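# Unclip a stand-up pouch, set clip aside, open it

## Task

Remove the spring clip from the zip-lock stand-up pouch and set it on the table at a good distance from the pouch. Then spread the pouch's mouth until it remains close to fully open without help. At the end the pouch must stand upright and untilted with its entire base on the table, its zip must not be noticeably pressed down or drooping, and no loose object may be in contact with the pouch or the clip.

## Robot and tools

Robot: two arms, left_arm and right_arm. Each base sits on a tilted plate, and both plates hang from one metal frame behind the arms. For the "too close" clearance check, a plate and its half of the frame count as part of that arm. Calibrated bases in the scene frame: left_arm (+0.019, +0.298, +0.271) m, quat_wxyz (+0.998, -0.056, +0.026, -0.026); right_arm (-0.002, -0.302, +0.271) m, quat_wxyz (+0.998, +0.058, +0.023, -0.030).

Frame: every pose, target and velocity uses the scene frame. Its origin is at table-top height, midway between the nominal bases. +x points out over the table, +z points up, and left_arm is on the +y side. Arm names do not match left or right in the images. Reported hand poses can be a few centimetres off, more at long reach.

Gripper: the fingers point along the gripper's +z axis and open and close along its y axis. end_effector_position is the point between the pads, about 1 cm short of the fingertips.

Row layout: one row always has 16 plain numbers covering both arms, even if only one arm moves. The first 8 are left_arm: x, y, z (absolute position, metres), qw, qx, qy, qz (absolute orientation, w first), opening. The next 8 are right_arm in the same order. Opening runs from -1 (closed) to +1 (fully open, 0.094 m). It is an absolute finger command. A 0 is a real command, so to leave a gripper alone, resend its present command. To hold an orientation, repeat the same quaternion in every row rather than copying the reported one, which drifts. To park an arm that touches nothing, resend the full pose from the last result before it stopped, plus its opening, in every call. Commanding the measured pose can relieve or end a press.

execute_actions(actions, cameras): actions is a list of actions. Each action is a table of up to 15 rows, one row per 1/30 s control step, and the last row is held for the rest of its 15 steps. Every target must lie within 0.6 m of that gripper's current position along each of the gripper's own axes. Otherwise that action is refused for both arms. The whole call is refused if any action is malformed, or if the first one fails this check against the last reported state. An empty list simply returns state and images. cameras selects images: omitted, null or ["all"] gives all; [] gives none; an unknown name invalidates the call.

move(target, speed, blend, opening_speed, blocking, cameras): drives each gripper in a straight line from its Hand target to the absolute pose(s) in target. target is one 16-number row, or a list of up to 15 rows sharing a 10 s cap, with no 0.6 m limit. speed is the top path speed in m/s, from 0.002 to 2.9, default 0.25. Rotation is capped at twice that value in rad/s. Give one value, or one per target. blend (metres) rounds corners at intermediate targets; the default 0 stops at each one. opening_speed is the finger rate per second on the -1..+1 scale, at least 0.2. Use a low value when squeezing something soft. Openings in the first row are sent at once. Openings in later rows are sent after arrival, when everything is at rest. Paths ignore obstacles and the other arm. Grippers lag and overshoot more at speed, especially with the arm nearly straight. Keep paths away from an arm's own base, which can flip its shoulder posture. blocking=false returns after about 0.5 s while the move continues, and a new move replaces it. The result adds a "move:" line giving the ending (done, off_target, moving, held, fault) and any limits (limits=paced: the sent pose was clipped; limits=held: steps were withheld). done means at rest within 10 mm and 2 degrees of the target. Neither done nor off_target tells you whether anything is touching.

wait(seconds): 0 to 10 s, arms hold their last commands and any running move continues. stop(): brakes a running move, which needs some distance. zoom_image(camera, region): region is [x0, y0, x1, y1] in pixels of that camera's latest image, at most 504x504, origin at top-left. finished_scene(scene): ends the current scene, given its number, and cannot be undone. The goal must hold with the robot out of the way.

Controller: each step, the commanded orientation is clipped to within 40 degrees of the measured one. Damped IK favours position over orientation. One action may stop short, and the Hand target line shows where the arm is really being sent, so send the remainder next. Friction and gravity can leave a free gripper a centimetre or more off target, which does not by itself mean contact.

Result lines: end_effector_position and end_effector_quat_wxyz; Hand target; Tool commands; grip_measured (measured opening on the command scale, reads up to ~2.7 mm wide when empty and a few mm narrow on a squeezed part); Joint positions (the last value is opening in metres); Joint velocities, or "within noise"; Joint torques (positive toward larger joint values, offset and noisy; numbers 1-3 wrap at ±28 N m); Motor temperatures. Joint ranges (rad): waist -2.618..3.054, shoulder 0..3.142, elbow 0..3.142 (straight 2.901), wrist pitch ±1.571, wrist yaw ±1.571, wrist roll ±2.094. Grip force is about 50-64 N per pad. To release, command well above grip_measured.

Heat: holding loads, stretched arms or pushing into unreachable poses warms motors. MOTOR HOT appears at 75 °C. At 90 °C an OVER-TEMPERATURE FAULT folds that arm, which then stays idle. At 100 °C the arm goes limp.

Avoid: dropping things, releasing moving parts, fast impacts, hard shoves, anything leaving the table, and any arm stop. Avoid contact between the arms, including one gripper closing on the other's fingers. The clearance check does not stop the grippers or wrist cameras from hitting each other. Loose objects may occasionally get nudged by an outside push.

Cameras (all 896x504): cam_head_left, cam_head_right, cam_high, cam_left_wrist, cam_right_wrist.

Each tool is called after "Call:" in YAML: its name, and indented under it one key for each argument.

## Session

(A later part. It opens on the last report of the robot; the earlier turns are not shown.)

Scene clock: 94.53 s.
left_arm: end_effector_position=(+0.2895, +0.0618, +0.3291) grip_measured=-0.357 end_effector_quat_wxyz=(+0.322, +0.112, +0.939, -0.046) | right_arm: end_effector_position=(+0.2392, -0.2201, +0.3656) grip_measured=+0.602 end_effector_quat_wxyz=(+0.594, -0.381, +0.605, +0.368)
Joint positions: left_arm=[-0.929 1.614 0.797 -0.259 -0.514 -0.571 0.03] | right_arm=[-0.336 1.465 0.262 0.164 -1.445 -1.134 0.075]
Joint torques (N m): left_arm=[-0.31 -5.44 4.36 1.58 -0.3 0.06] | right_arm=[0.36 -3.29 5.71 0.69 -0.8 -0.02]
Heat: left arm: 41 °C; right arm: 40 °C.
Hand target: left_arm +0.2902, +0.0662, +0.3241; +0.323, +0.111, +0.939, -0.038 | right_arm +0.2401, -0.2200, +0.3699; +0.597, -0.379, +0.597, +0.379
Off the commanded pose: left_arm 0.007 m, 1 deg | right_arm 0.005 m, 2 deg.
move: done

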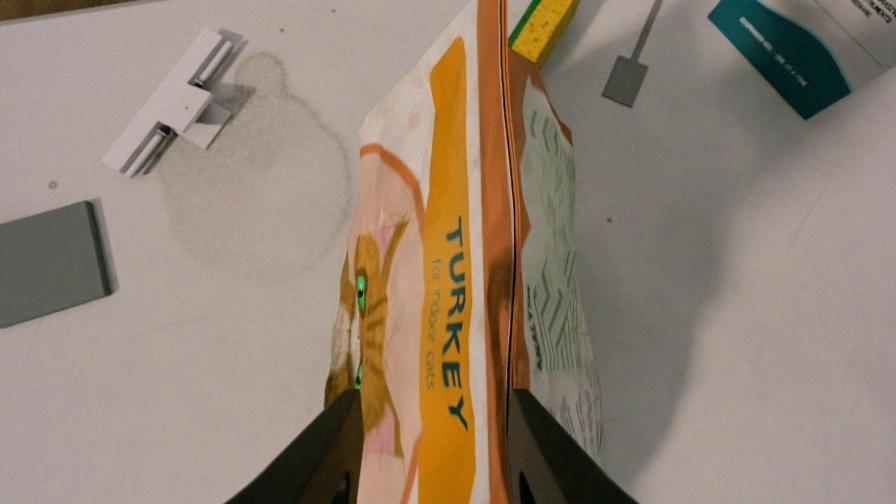

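Call:
move:
  target:
    - [0.265,0.0705,0.345,0.3233,0.1111,0.9390,-0.0383,-0.36,0.24,-0.22,0.37,0.5964,-0.3799,0.5964,0.3799,0.6]
    - [0.240,0.077,0.330,0.3233,0.1111,0.9390,-0.0383,-0.36,0.24,-0.22,0.37,0.5964,-0.3799,0.5964,0.3799,0.6]
  speed: 0.08
  cameras: ["cam_left_wrist","cam_right_wrist"]

Call:
zoom_image:
  camera: "cam_left_wrist"
  region: [460, 200, 560, 504]

Scene clock: 97.07 s.
left_arm: end_effector_position=(+0.2416, +0.0718, +0.3275) grip_measured=-0.357 end_effector_quat_wxyz=(+0.316, +0.113, +0.941, -0.043) | right_arm: end_effector_position=(+0.2392, -0.2200, +0.3656) grip_measured=+0.602 end_effector_quat_wxyz=(+0.595, -0.381, +0.605, +0.368)
Joint positions: left_arm=[-1.066 1.515 0.703 -0.353 -0.567 -0.719 0.03] | right_arm=[-0.336 1.465 0.262 0.164 -1.445 -1.134 0.075]
Joint torques (N m): left_arm=[-1.21 -6.61 4.42 1.26 -0.47 -0.06] | right_arm=[0.39 -3.28 5.71 0.69 -0.8 -0.03]
Heat: left arm: 41 °C; right arm: 40 °C.
Hand target: left_arm +0.2401, +0.0769, +0.3298; +0.323, +0.111, +0.939, -0.038 | right_arm +0.2400, -0.2200, +0.3700; +0.597, -0.379, +0.597, +0.379
Off the commanded pose: left_arm 0.006 m, 1 deg | right_arm 0.004 m, 2 deg.
move: done

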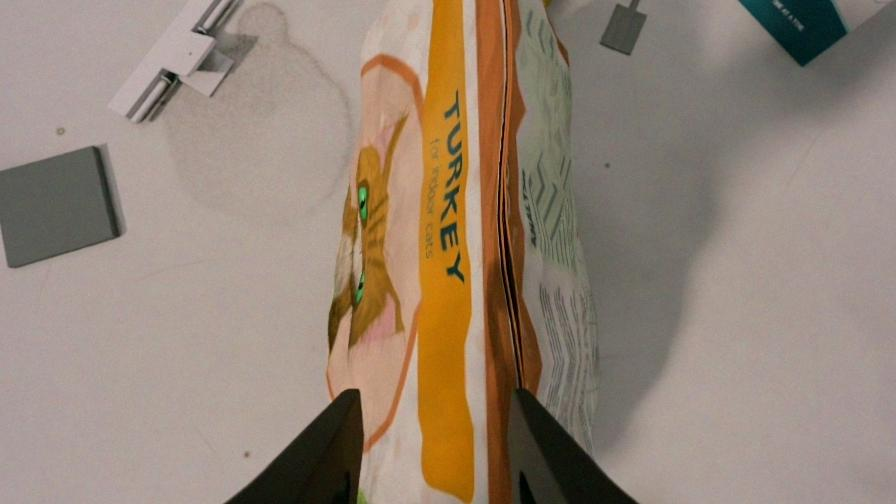

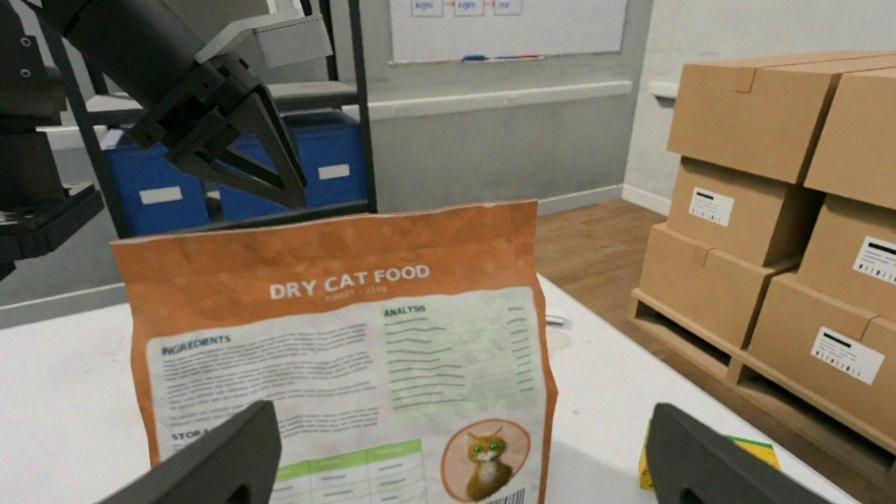

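Scaled by 1.658 from the camera's image (finer frame: 1280x720).

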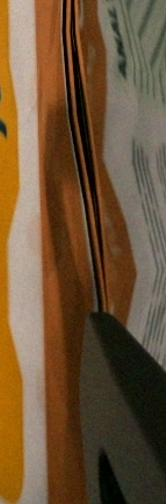

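Call:
zoom_image:
  camera: "cam_left_wrist"
  region: [470, 230, 560, 330]

Call:
zoom_image:
  camera: "cam_left_wrist"
  region: [470, 320, 560, 420]

Scaled by 5.040 from the camera's image (finer frame: 1280x720).

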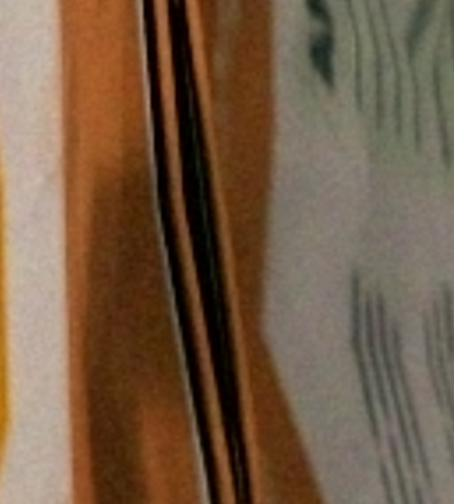

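Scaled by 5.040 from the camera's image (finer frame: 1280x720).

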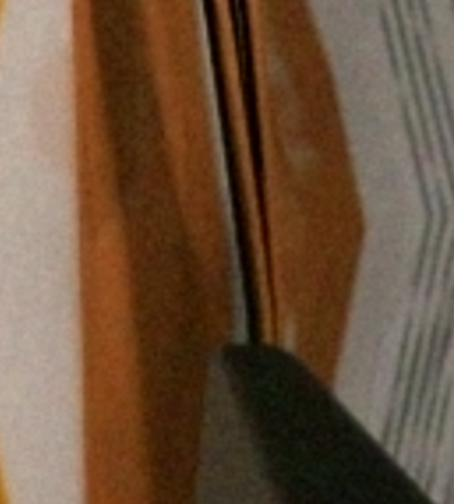

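Call:
move:
  target:
    - [0.262,0.0670,0.346,0.3233,0.1111,0.9390,-0.0383,-0.36,0.24,-0.22,0.37,0.5964,-0.3799,0.5964,0.3799,0.6]
    - [0.2722,0.0697,0.321,0.3233,0.1111,0.9390,-0.0383,-0.36,0.24,-0.22,0.37,0.5964,-0.3799,0.5964,0.3799,0.6]
  speed: 0.06
  cameras: ["cam_left_wrist"]

Call:
zoom_image:
  camera: "cam_left_wrist"
  region: [470, 320, 560, 420]

Scene clock: 100.23 s.
left_arm: end_effector_position=(+0.2727, +0.0663, +0.3271) grip_measured=-0.357 end_effector_quat_wxyz=(+0.325, +0.110, +0.938, -0.043) | right_arm: end_effector_position=(+0.2391, -0.2200, +0.3656) grip_measured=+0.602 end_effector_quat_wxyz=(+0.594, -0.381, +0.605, +0.368)
Joint positions: left_arm=[-0.977 1.578 0.748 -0.269 -0.545 -0.621 0.03] | right_arm=[-0.336 1.465 0.262 0.164 -1.445 -1.134 0.075]
Joint torques (N m): left_arm=[-0.23 -4.89 4.3 1.6 -0.22 0.09] | right_arm=[0.35 -3.26 5.72 0.69 -0.8 -0.02]
Heat: left arm: 41 °C; right arm: 40 °C.
Hand target: left_arm +0.2721, +0.0698, +0.3211; +0.323, +0.111, +0.939, -0.038 | right_arm +0.2400, -0.2200, +0.3700; +0.597, -0.378, +0.597, +0.379
Off the commanded pose: left_arm 0.007 m, 1 deg | right_arm 0.005 m, 2 deg.
move: done

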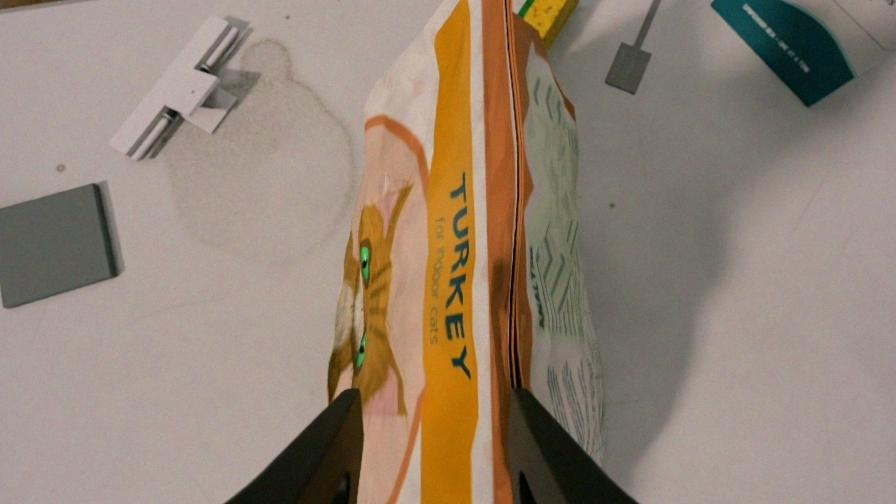

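Scaled by 5.040 from the camera's image (finer frame: 1280x720).

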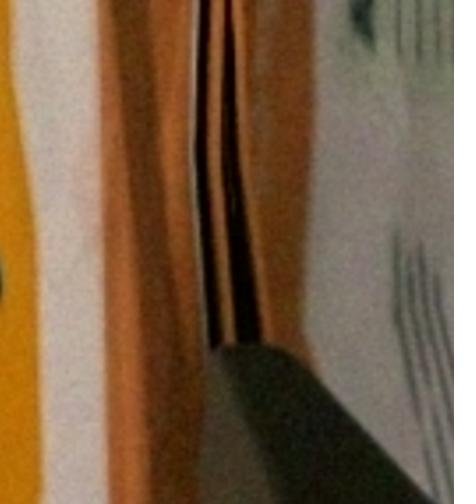

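Call:
move:
  target:
    - [0.2722,0.0706,0.309,0.3233,0.1111,0.9390,-0.0383,-0.36,0.24,-0.22,0.37,0.5964,-0.3799,0.5964,0.3799,0.6]
  speed: 0.03
  cameras: ["cam_left_wrist"]

Call:
zoom_image:
  camera: "cam_left_wrist"
  region: [470, 320, 560, 420]

Scene clock: 101.93 s.
left_arm: end_effector_position=(+0.2727, +0.0667, +0.3152) grip_measured=-0.357 end_effector_quat_wxyz=(+0.326, +0.110, +0.938, -0.043) | right_arm: end_effector_position=(+0.2391, -0.2200, +0.3656) grip_measured=+0.602 end_effector_quat_wxyz=(+0.595, -0.381, +0.605, +0.368)
Joint positions: left_arm=[-0.972 1.604 0.716 -0.208 -0.542 -0.614 0.03] | right_arm=[-0.336 1.465 0.262 0.164 -1.445 -1.134 0.075]
Joint torques (N m): left_arm=[-0.17 -4.96 4.14 1.68 -0.2 0.06] | right_arm=[0.35 -3.3 5.72 0.68 -0.8 -0.01]
Heat: left arm: 40 °C; right arm: 40 °C.
Hand target: left_arm +0.2721, +0.0705, +0.3092; +0.323, +0.111, +0.939, -0.038 | right_arm +0.2400, -0.2200, +0.3700; +0.597, -0.379, +0.597, +0.379
Off the commanded pose: left_arm 0.007 m, 1 deg | right_arm 0.005 m, 2 deg.
move: done

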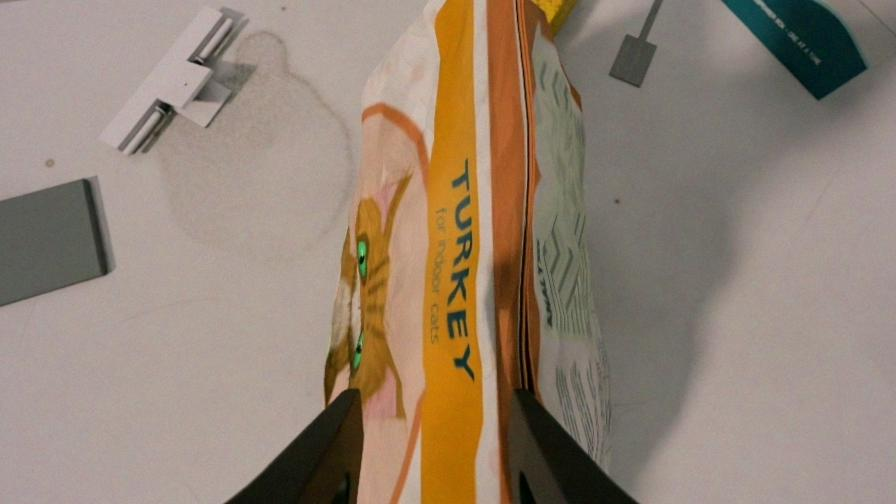

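Scaled by 5.040 from the camera's image (finer frame: 1280x720).

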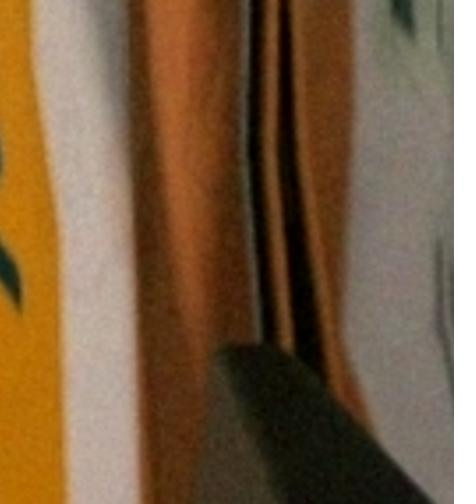

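Call:
move:
  target:
    - [0.2722,0.052,0.35,0.3233,0.1111,0.9390,-0.0383,-0.36,0.24,-0.22,0.37,0.5964,-0.3799,0.5964,0.3799,0.6]
    - [0.2722,0.0694,0.319,0.3233,0.1111,0.9390,-0.0383,-0.36,0.24,-0.22,0.37,0.5964,-0.3799,0.5964,0.3799,0.6]
  speed: 0.05
  cameras: ["cam_left_wrist"]

Scene clock: 105.37 s.
left_arm: end_effector_position=(+0.2712, +0.0663, +0.3186) grip_measured=-0.357 end_effector_quat_wxyz=(+0.319, +0.114, +0.940, -0.037) | right_arm: end_effector_position=(+0.2391, -0.2200, +0.3656) grip_measured=+0.602 end_effector_quat_wxyz=(+0.594, -0.381, +0.605, +0.368)
Joint positions: left_arm=[-0.977 1.604 0.744 -0.259 -0.543 -0.621 0.03] | right_arm=[-0.336 1.465 0.262 0.163 -1.445 -1.134 0.075]
Joint torques (N m): left_arm=[-0.25 -6.69 4.19 1.54 -0.24 0.01] | right_arm=[0.39 -3.25 5.74 0.68 -0.8 -0.02]
Heat: left arm: 40 °C; right arm: 39 °C.
Hand target: left_arm +0.2721, +0.0693, +0.3190; +0.323, +0.111, +0.939, -0.038 | right_arm +0.2400, -0.2200, +0.3700; +0.597, -0.378, +0.597, +0.379
Off the commanded pose: left_arm 0.003 m, 1 deg | right_arm 0.005 m, 2 deg.
move: done

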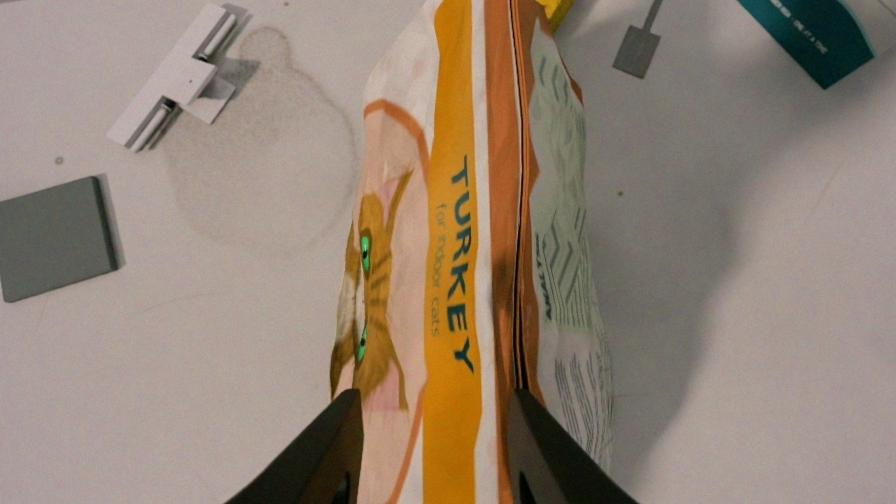

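Call:
zoom_image:
  camera: "cam_left_wrist"
  region: [470, 350, 590, 420]

Call:
zoom_image:
  camera: "cam_right_wrist"
  region: [280, 130, 420, 240]

Scaled by 4.200 from the camera's image (finer frame: 1280x720).

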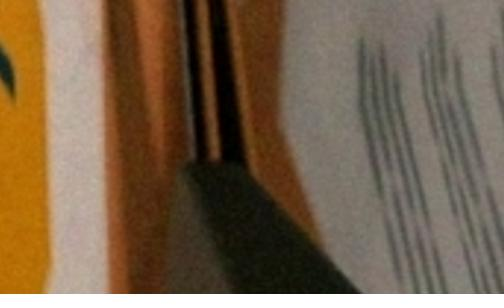

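This scene's latest camera images include none from cam_right_wrist. They are from: cam_left_wrist. cam_right_wrist's image comes with the result of a call that names it in "cameras".

Call:
move:
  target: [0.2722,0.0670,0.309,0.3233,0.1111,0.9390,-0.0383,-0.36,0.24,-0.22,0.37,0.5964,-0.3799,0.5964,0.3799,0.6]
  speed: 0.02
  cameras: ["cam_left_wrist", "cam_right_wrist"]

Call:
zoom_image:
  camera: "cam_left_wrist"
  region: [470, 350, 590, 420]

Call:
zoom_image:
  camera: "cam_right_wrist"
  region: [280, 130, 420, 240]

Scene clock: 107.13 s.
left_arm: end_effector_position=(+0.2726, +0.0632, +0.3150) grip_measured=-0.357 end_effector_quat_wxyz=(+0.325, +0.110, +0.938, -0.044) | right_arm: end_effector_position=(+0.2391, -0.2200, +0.3656) grip_measured=+0.602 end_effector_quat_wxyz=(+0.594, -0.381, +0.605, +0.368)
Joint positions: left_arm=[-0.977 1.616 0.728 -0.211 -0.543 -0.62 0.03] | right_arm=[-0.336 1.465 0.262 0.163 -1.445 -1.134 0.075]
Joint torques (N m): left_arm=[-0.24 -5.05 4.12 1.52 -0.25 0.04] | right_arm=[0.38 -3.3 5.72 0.69 -0.78 -0.02]
Heat: left arm: 40 °C; right arm: 39 °C.
Hand target: left_arm +0.2721, +0.0670, +0.3092; +0.323, +0.111, +0.939, -0.038 | right_arm +0.2400, -0.2200, +0.3700; +0.597, -0.378, +0.597, +0.379
Off the commanded pose: left_arm 0.007 m, 1 deg | right_arm 0.005 m, 2 deg.
move: done

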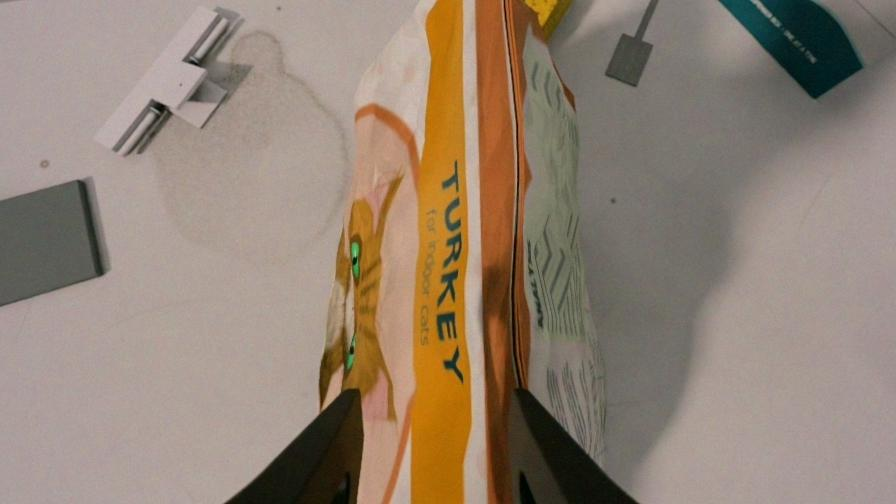

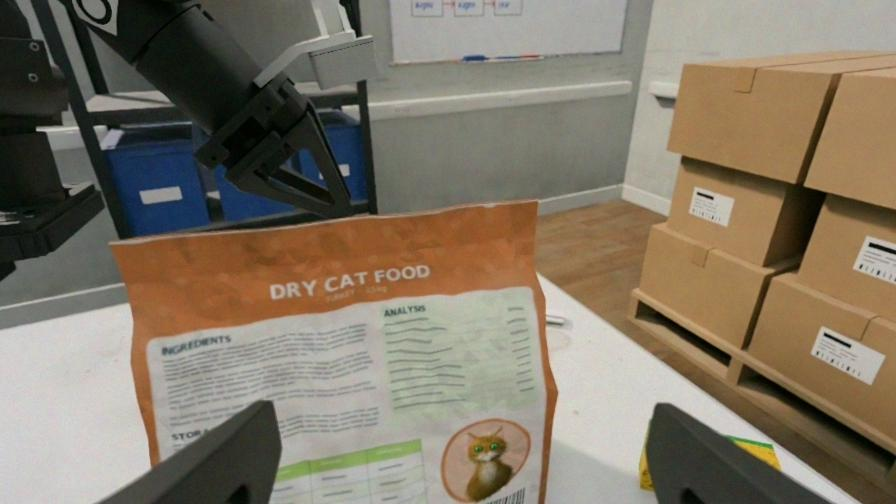

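Scaled by 4.200 from the camera's image (finer frame: 1280x720).

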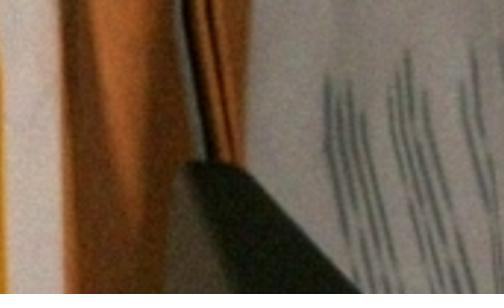

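Scaled by 3.600 from the camera's image (finer frame: 1280x720).

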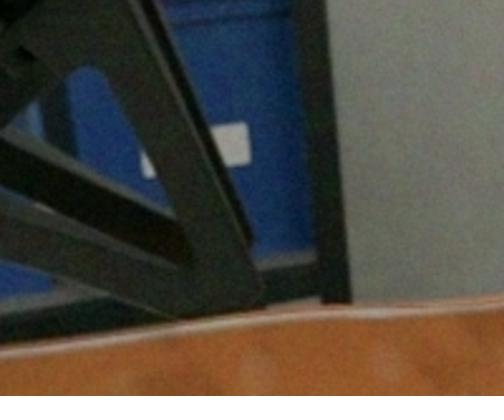

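Call:
move:
  target:
    - [0.2722,0.0670,0.328,0.3233,0.1111,0.9390,-0.0383,-0.36,0.24,-0.22,0.37,0.5964,-0.3799,0.5964,0.3799,0.6]
    - [0.2722,0.0670,0.328,0.3233,0.1111,0.9390,-0.0383,-0.31,0.24,-0.22,0.37,0.5964,-0.3799,0.5964,0.3799,0.6]
  speed: 0.04
  cameras: ["cam_left_wrist"]

Call:
zoom_image:
  camera: "cam_left_wrist"
  region: [470, 350, 590, 420]

Scene clock: 109.47 s.
left_arm: end_effector_position=(+0.2666, +0.0729, +0.3130) grip_measured=-0.313 end_effector_quat_wxyz=(+0.311, +0.119, +0.943, -0.027) | right_arm: end_effector_position=(+0.2391, -0.2200, +0.3656) grip_measured=+0.602 end_effector_quat_wxyz=(+0.594, -0.381, +0.605, +0.368)
Joint positions: left_arm=[-0.977 1.6 0.728 -0.276 -0.543 -0.62 0.032] | right_arm=[-0.336 1.465 0.262 0.163 -1.445 -1.134 0.075]
Joint torques (N m): left_arm=[-0.84 -7.42 7.86 1.25 -0.28 -0.03] | right_arm=[0.36 -3.28 5.72 0.69 -0.8 -0.02]
Heat: left arm: 40 °C; right arm: 39 °C.
Hand target: left_arm +0.2721, +0.0671, +0.3279; +0.323, +0.111, +0.939, -0.039 | right_arm +0.2400, -0.2200, +0.3700; +0.597, -0.379, +0.597, +0.379
Off the commanded pose: left_arm 0.017 m, 2 deg | right_arm 0.005 m, 2 deg.
move: off_target (left_arm); target 2's new opening was sent with left_arm's hand 0.017 m and 2 deg from that target

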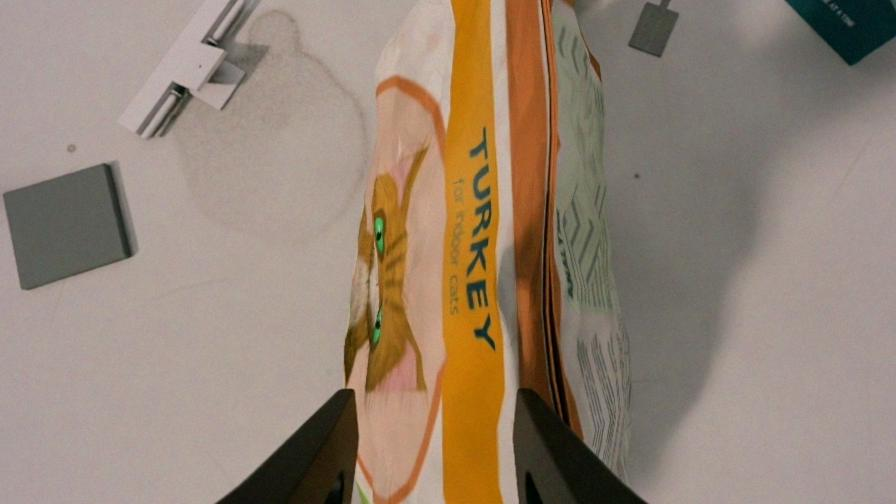

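Scaled by 4.200 from the camera's image (finer frame: 1280x720).

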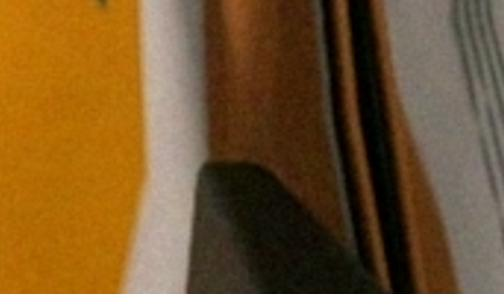

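Call:
move:
  target:
    - [0.2722,0.052,0.35,0.3233,0.1111,0.9390,-0.0383,-0.31,0.24,-0.22,0.37,0.5964,-0.3799,0.5964,0.3799,0.6]
    - [0.2722,0.0694,0.318,0.3233,0.1111,0.9390,-0.0383,-0.31,0.24,-0.22,0.37,0.5964,-0.3799,0.5964,0.3799,0.6]
  speed: 0.05
  cameras: ["cam_left_wrist"]

Call:
zoom_image:
  camera: "cam_left_wrist"
  region: [470, 350, 590, 420]

Scene clock: 111.80 s.
left_arm: end_effector_position=(+0.2716, +0.0661, +0.3195) grip_measured=-0.313 end_effector_quat_wxyz=(+0.321, +0.113, +0.940, -0.039) | right_arm: end_effector_position=(+0.2391, -0.2200, +0.3656) grip_measured=+0.602 end_effector_quat_wxyz=(+0.595, -0.381, +0.605, +0.368)
Joint positions: left_arm=[-0.977 1.6 0.741 -0.254 -0.543 -0.62 0.032] | right_arm=[-0.336 1.465 0.262 0.163 -1.445 -1.135 0.075]
Joint torques (N m): left_arm=[-0.24 -6.13 4.26 1.55 -0.24 0.06] | right_arm=[0.34 -3.29 5.72 0.69 -0.8 -0.02]
Heat: left arm: 40 °C; right arm: 39 °C.
Hand target: left_arm +0.2722, +0.0693, +0.3181; +0.323, +0.111, +0.939, -0.038 | right_arm +0.2401, -0.2200, +0.3700; +0.597, -0.379, +0.597, +0.379
Off the commanded pose: left_arm 0.004 m, 0 deg | right_arm 0.005 m, 2 deg.
move: done

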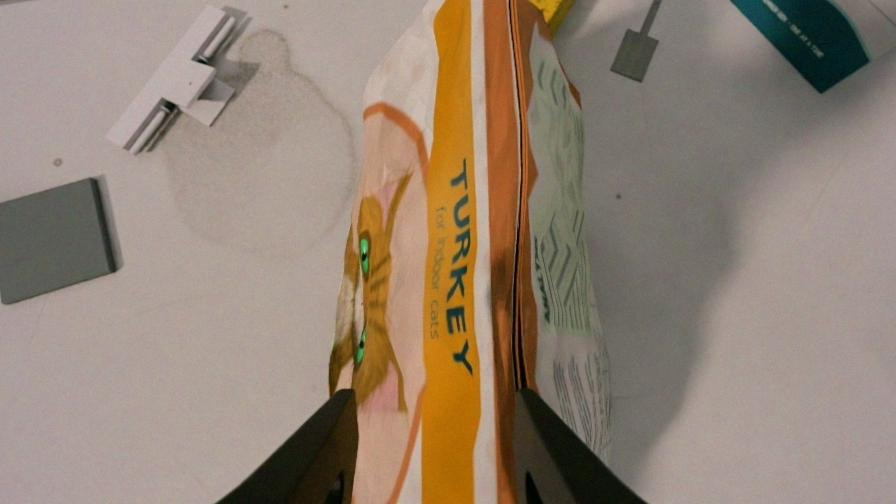

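Scaled by 4.200 from the camera's image (finer frame: 1280x720).

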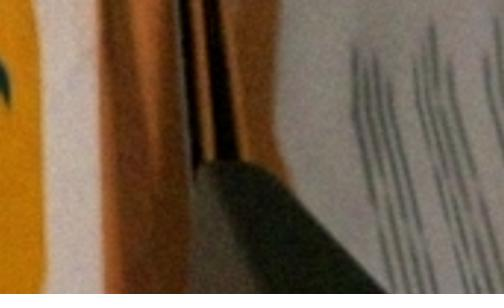

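Call:
move:
  target: [0.2722,0.0675,0.305,0.3233,0.1111,0.9390,-0.0383,-0.31,0.24,-0.22,0.37,0.5964,-0.3799,0.5964,0.3799,0.6]
  speed: 0.025
  cameras: ["cam_left_wrist", "cam_right_wrist"]

Call:
zoom_image:
  camera: "cam_left_wrist"
  region: [470, 350, 590, 420]

Call:
zoom_image:
  camera: "cam_right_wrist"
  region: [280, 130, 420, 240]

Scene clock: 113.57 s.
left_arm: end_effector_position=(+0.2721, +0.0635, +0.3107) grip_measured=-0.313 end_effector_quat_wxyz=(+0.325, +0.111, +0.938, -0.043) | right_arm: end_effector_position=(+0.2391, -0.2200, +0.3656) grip_measured=+0.602 end_effector_quat_wxyz=(+0.595, -0.381, +0.605, +0.368)
Joint positions: left_arm=[-0.977 1.626 0.717 -0.191 -0.543 -0.619 0.032] | right_arm=[-0.336 1.465 0.262 0.163 -1.445 -1.135 0.075]
Joint torques (N m): left_arm=[-0.13 -5.08 4.14 1.62 -0.24 0.03] | right_arm=[0.38 -3.3 5.75 0.69 -0.8 -0.02]
Heat: left arm: 40 °C; right arm: 39 °C.
Hand target: left_arm +0.2720, +0.0675, +0.3051; +0.323, +0.111, +0.939, -0.038 | right_arm +0.2401, -0.2200, +0.3700; +0.597, -0.379, +0.597, +0.379
Off the commanded pose: left_arm 0.007 m, 1 deg | right_arm 0.005 m, 2 deg.
move: done

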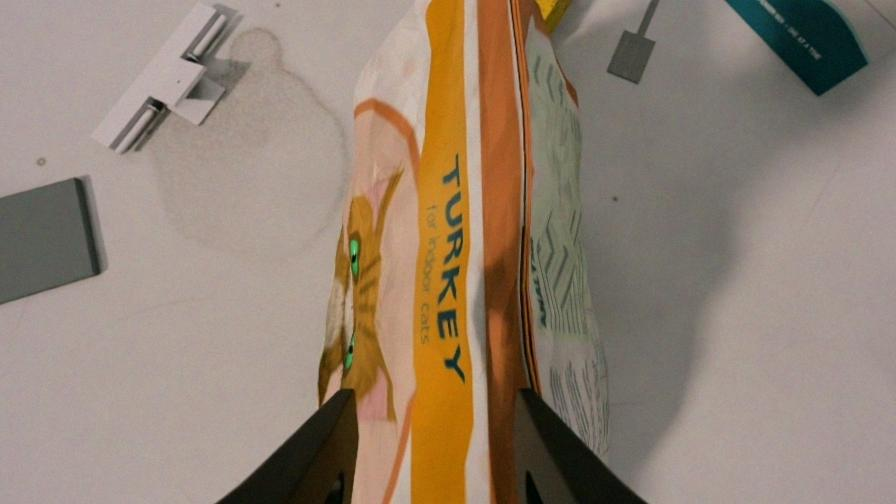

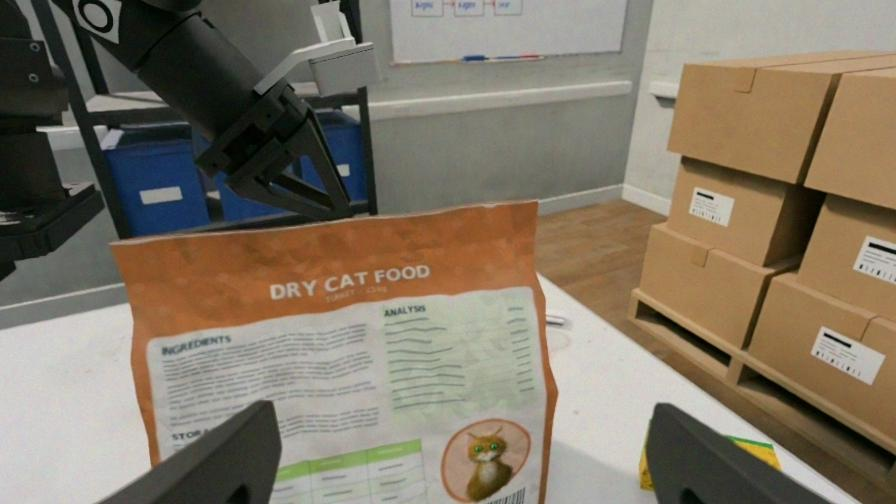

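Scaled by 4.200 from the camera's image (finer frame: 1280x720).

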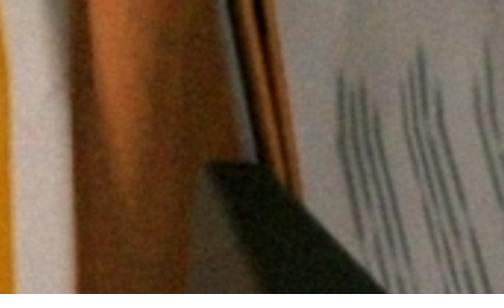

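Scaled by 3.600 from the camera's image (finer frame: 1280x720).

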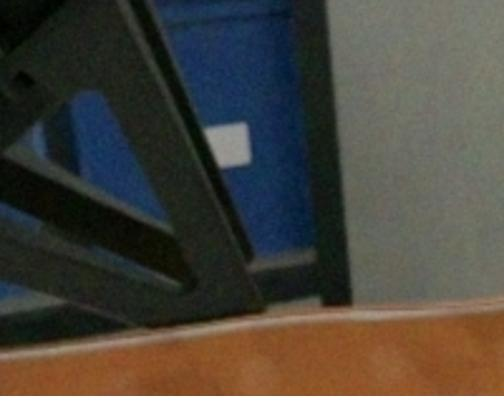

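Call:
zoom_image:
  camera: "cam_left_wrist"
  region: [505, 362, 555, 402]

Call:
zoom_image:
  camera: "cam_right_wrist"
  region: [320, 190, 390, 230]

Scaled by 10.080 from the camera's image (finer frame: 1280x720).

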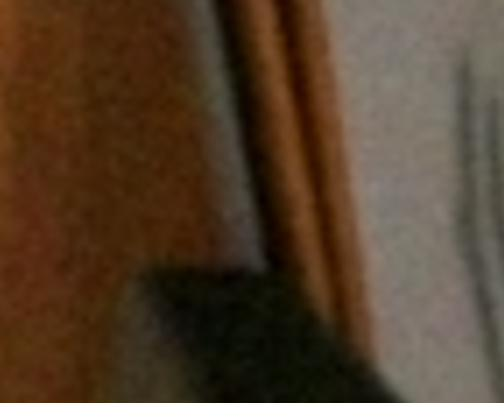

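Scaled by 7.200 from the camera's image (finer frame: 1280x720).

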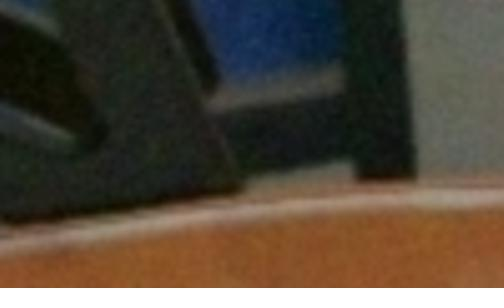

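Call:
move:
  target:
    - [0.2722,0.052,0.35,0.3233,0.1111,0.9390,-0.0383,-0.28,0.24,-0.22,0.37,0.5964,-0.3799,0.5964,0.3799,0.6]
    - [0.2722,0.0694,0.315,0.3233,0.1111,0.9390,-0.0383,-0.28,0.24,-0.22,0.37,0.5964,-0.3799,0.5964,0.3799,0.6]
  speed: 0.05
  cameras: ["cam_left_wrist"]

Call:
zoom_image:
  camera: "cam_left_wrist"
  region: [505, 362, 555, 402]

Scene clock: 118.73 s.
left_arm: end_effector_position=(+0.2714, +0.0660, +0.3152) grip_measured=-0.283 end_effector_quat_wxyz=(+0.320, +0.114, +0.940, -0.037) | right_arm: end_effector_position=(+0.2391, -0.2200, +0.3656) grip_measured=+0.602 end_effector_quat_wxyz=(+0.594, -0.381, +0.605, +0.368)
Joint positions: left_arm=[-0.976 1.612 0.735 -0.239 -0.543 -0.619 0.034] | right_arm=[-0.336 1.465 0.262 0.163 -1.445 -1.135 0.075]
Joint torques (N m): left_arm=[-0.17 -6.57 4.11 1.54 -0.24 0.01] | right_arm=[0.38 -3.28 5.72 0.69 -0.79 -0.01]
Heat: left arm: 40 °C; right arm: 39 °C.
Hand target: left_arm +0.2722, +0.0694, +0.3150; +0.323, +0.111, +0.939, -0.038 | right_arm +0.2400, -0.2200, +0.3700; +0.597, -0.379, +0.597, +0.379
Off the commanded pose: left_arm 0.003 m, 1 deg | right_arm 0.005 m, 2 deg.
move: done

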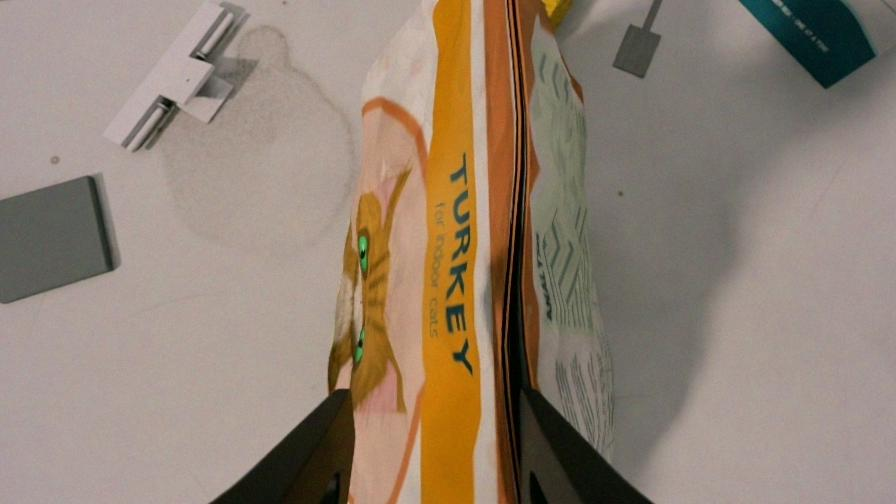

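Scaled by 10.080 from the camera's image (finer frame: 1280x720).

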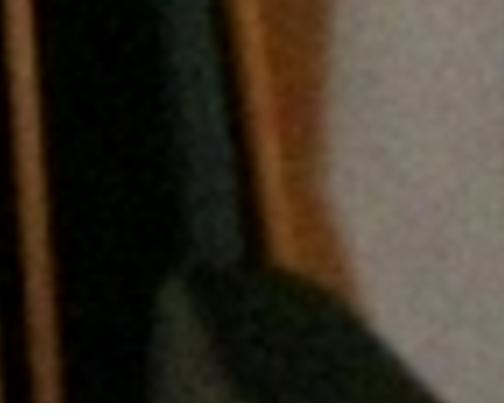

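Call:
zoom_image:
  camera: "cam_left_wrist"
  region: [470, 300, 590, 420]

Scaled by 4.200 from the camera's image (finer frame: 1280x720).

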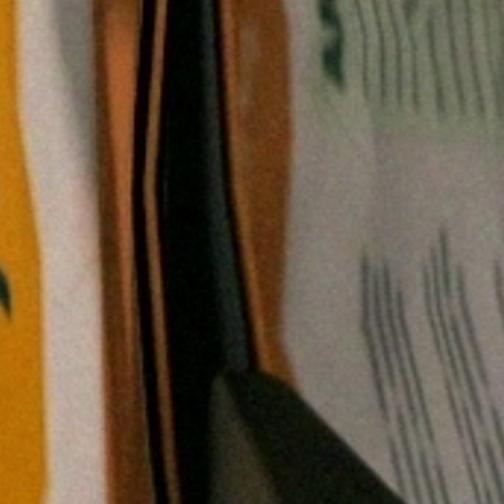

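Call:
move:
  target: [0.2722,0.0694,0.315,0.3233,0.1111,0.9390,-0.0383,-0.31,0.24,-0.22,0.37,0.5964,-0.3799,0.5964,0.3799,0.6]
  speed: 0.05
  cameras: ["cam_left_wrist"]

Call:
zoom_image:
  camera: "cam_left_wrist"
  region: [470, 300, 590, 420]

Scene clock: 121.37 s.
left_arm: end_effector_position=(+0.2715, +0.0658, +0.3154) grip_measured=-0.307 end_effector_quat_wxyz=(+0.320, +0.114, +0.940, -0.038) | right_arm: end_effector_position=(+0.2391, -0.2200, +0.3656) grip_measured=+0.602 end_effector_quat_wxyz=(+0.594, -0.381, +0.605, +0.368)
Joint positions: left_arm=[-0.976 1.612 0.735 -0.238 -0.543 -0.619 0.033] | right_arm=[-0.336 1.465 0.262 0.163 -1.445 -1.135 0.075]
Joint torques (N m): left_arm=[-0.2 -6.57 4.11 1.57 -0.24 0.05] | right_arm=[0.36 -3.28 5.72 0.68 -0.8 -0.02]
Heat: left arm: 40 °C; right arm: 39 °C.
Hand target: left_arm +0.2722, +0.0694, +0.3150; +0.323, +0.111, +0.939, -0.038 | right_arm +0.2400, -0.2200, +0.3699; +0.597, -0.379, +0.597, +0.379
Off the commanded pose: left_arm 0.004 m, 0 deg | right_arm 0.005 m, 2 deg.
move: done

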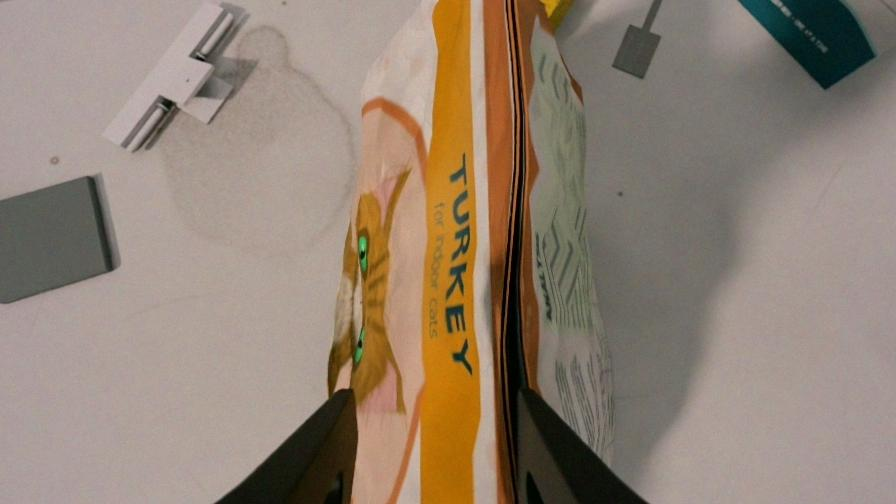

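Scaled by 4.200 from the camera's image (finer frame: 1280x720).

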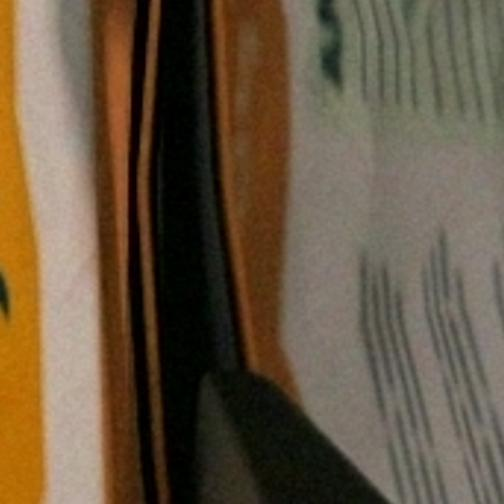

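Call:
move:
  target: [0.2722,0.0694,0.308,0.3233,0.1111,0.9390,-0.0383,-0.31,0.24,-0.22,0.37,0.5964,-0.3799,0.5964,0.3799,0.6]
  speed: 0.05
  cameras: ["cam_left_wrist", "cam_right_wrist"]

Call:
zoom_image:
  camera: "cam_left_wrist"
  region: [470, 300, 590, 420]

Call:
zoom_image:
  camera: "cam_right_wrist"
  region: [320, 190, 390, 230]

Scene clock: 122.67 s.
left_arm: end_effector_position=(+0.2726, +0.0654, +0.3138) grip_measured=-0.307 end_effector_quat_wxyz=(+0.325, +0.110, +0.938, -0.043) | right_arm: end_effector_position=(+0.2391, -0.2200, +0.3656) grip_measured=+0.602 end_effector_quat_wxyz=(+0.594, -0.381, +0.605, +0.368)
Joint positions: left_arm=[-0.974 1.612 0.718 -0.204 -0.542 -0.616 0.033] | right_arm=[-0.336 1.465 0.262 0.163 -1.445 -1.135 0.075]
Joint torques (N m): left_arm=[-0.17 -5.11 4.12 1.61 -0.22 0.05] | right_arm=[0.36 -3.29 5.74 0.69 -0.79 -0.02]
Heat: left arm: 40 °C; right arm: 39 °C.
Hand target: left_arm +0.2721, +0.0694, +0.3082; +0.323, +0.111, +0.939, -0.038 | right_arm +0.2400, -0.2200, +0.3699; +0.597, -0.379, +0.597, +0.379
Off the commanded pose: left_arm 0.007 m, 1 deg | right_arm 0.005 m, 2 deg.
move: done

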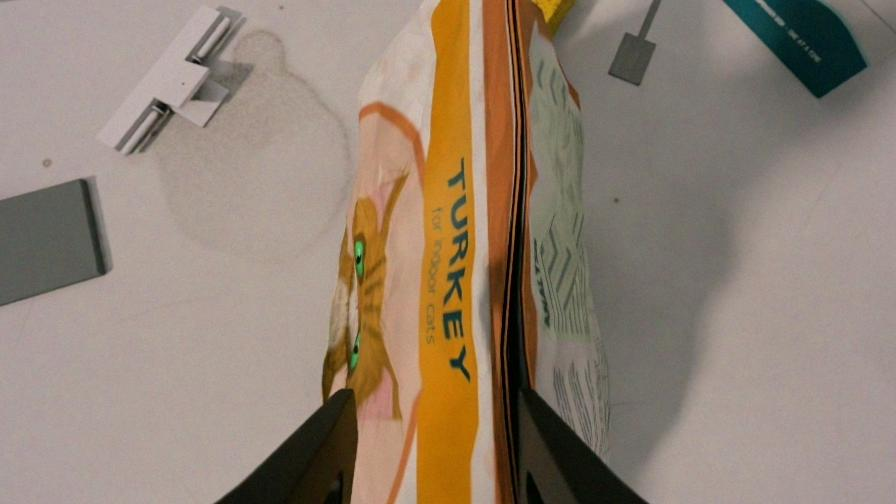

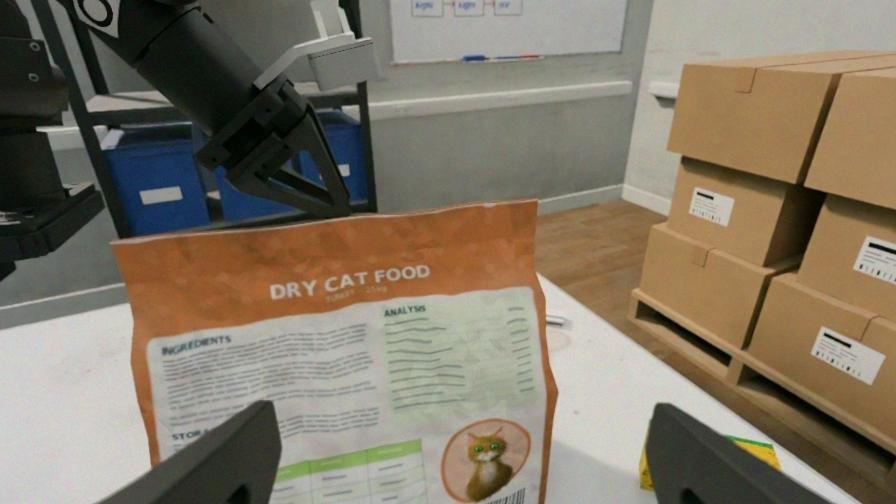

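Scaled by 4.200 from the camera's image (finer frame: 1280x720).

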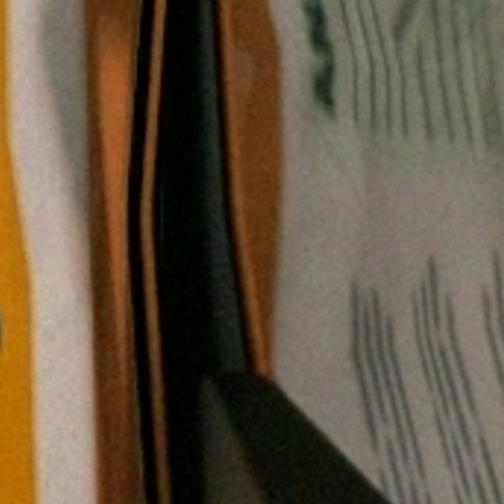

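Scaled by 7.200 from the camera's image (finer frame: 1280x720).

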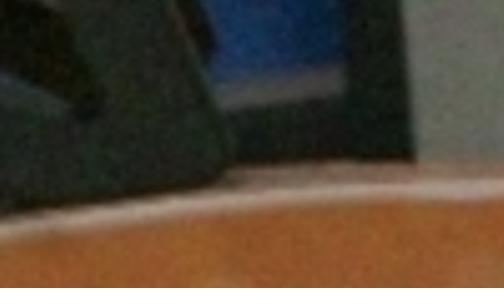

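Call:
move:
  target: [0.2722,0.0694,0.308,0.3233,0.1111,0.9390,-0.0383,-0.37,0.24,-0.22,0.37,0.5964,-0.3799,0.5964,0.3799,0.6]
  speed: 0.05
  cameras: ["cam_left_wrist", "cam_right_wrist"]

Call:
zoom_image:
  camera: "cam_left_wrist"
  region: [470, 300, 590, 420]

Call:
zoom_image:
  camera: "cam_right_wrist"
  region: [320, 190, 390, 230]

Scene clock: 123.90 s.
left_arm: end_effector_position=(+0.2727, +0.0652, +0.3139) grip_measured=-0.367 end_effector_quat_wxyz=(+0.325, +0.110, +0.938, -0.043) | right_arm: end_effector_position=(+0.2391, -0.2200, +0.3656) grip_measured=+0.602 end_effector_quat_wxyz=(+0.594, -0.381, +0.605, +0.368)
Joint positions: left_arm=[-0.974 1.612 0.718 -0.203 -0.542 -0.616 0.03] | right_arm=[-0.336 1.465 0.262 0.163 -1.445 -1.135 0.075]
Joint torques (N m): left_arm=[-0.2 -5.14 4.1 1.61 -0.22 0.04] | right_arm=[0.39 -3.26 5.75 0.69 -0.8 -0.03]
Heat: left arm: 40 °C; right arm: 39 °C.
Hand target: left_arm +0.2721, +0.0694, +0.3082; +0.323, +0.111, +0.939, -0.038 | right_arm +0.2400, -0.2200, +0.3699; +0.597, -0.379, +0.597, +0.379
Off the commanded pose: left_arm 0.007 m, 1 deg | right_arm 0.005 m, 2 deg.
move: done

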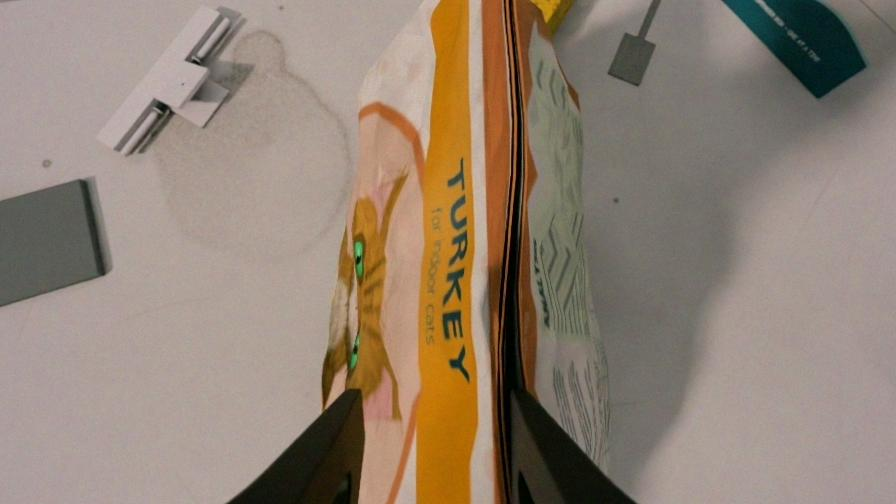

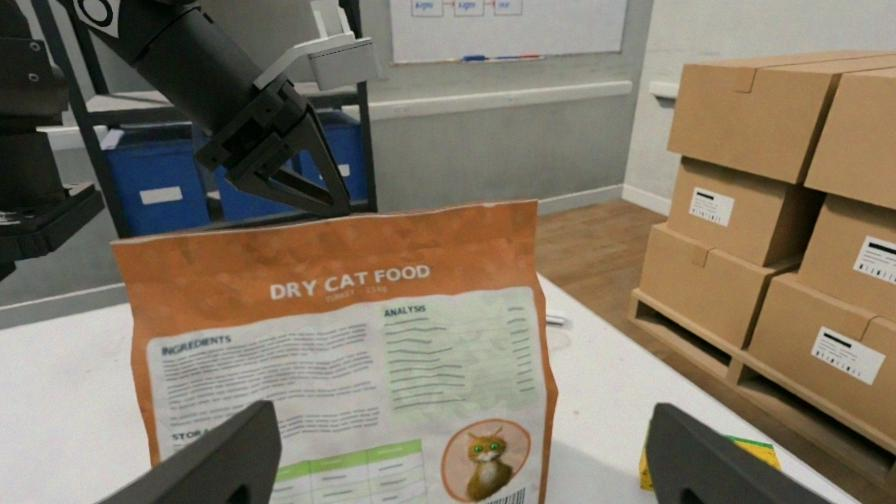

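Scaled by 4.200 from the camera's image (finer frame: 1280x720).

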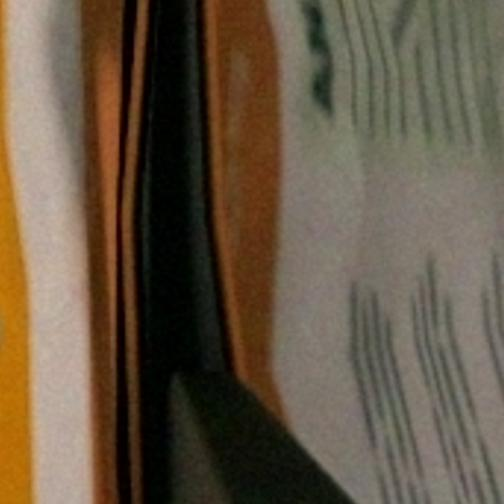

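Scaled by 7.200 from the camera's image (finer frame: 1280x720).

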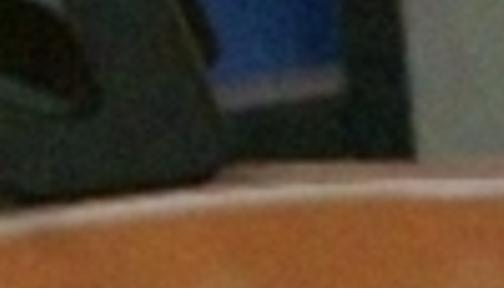

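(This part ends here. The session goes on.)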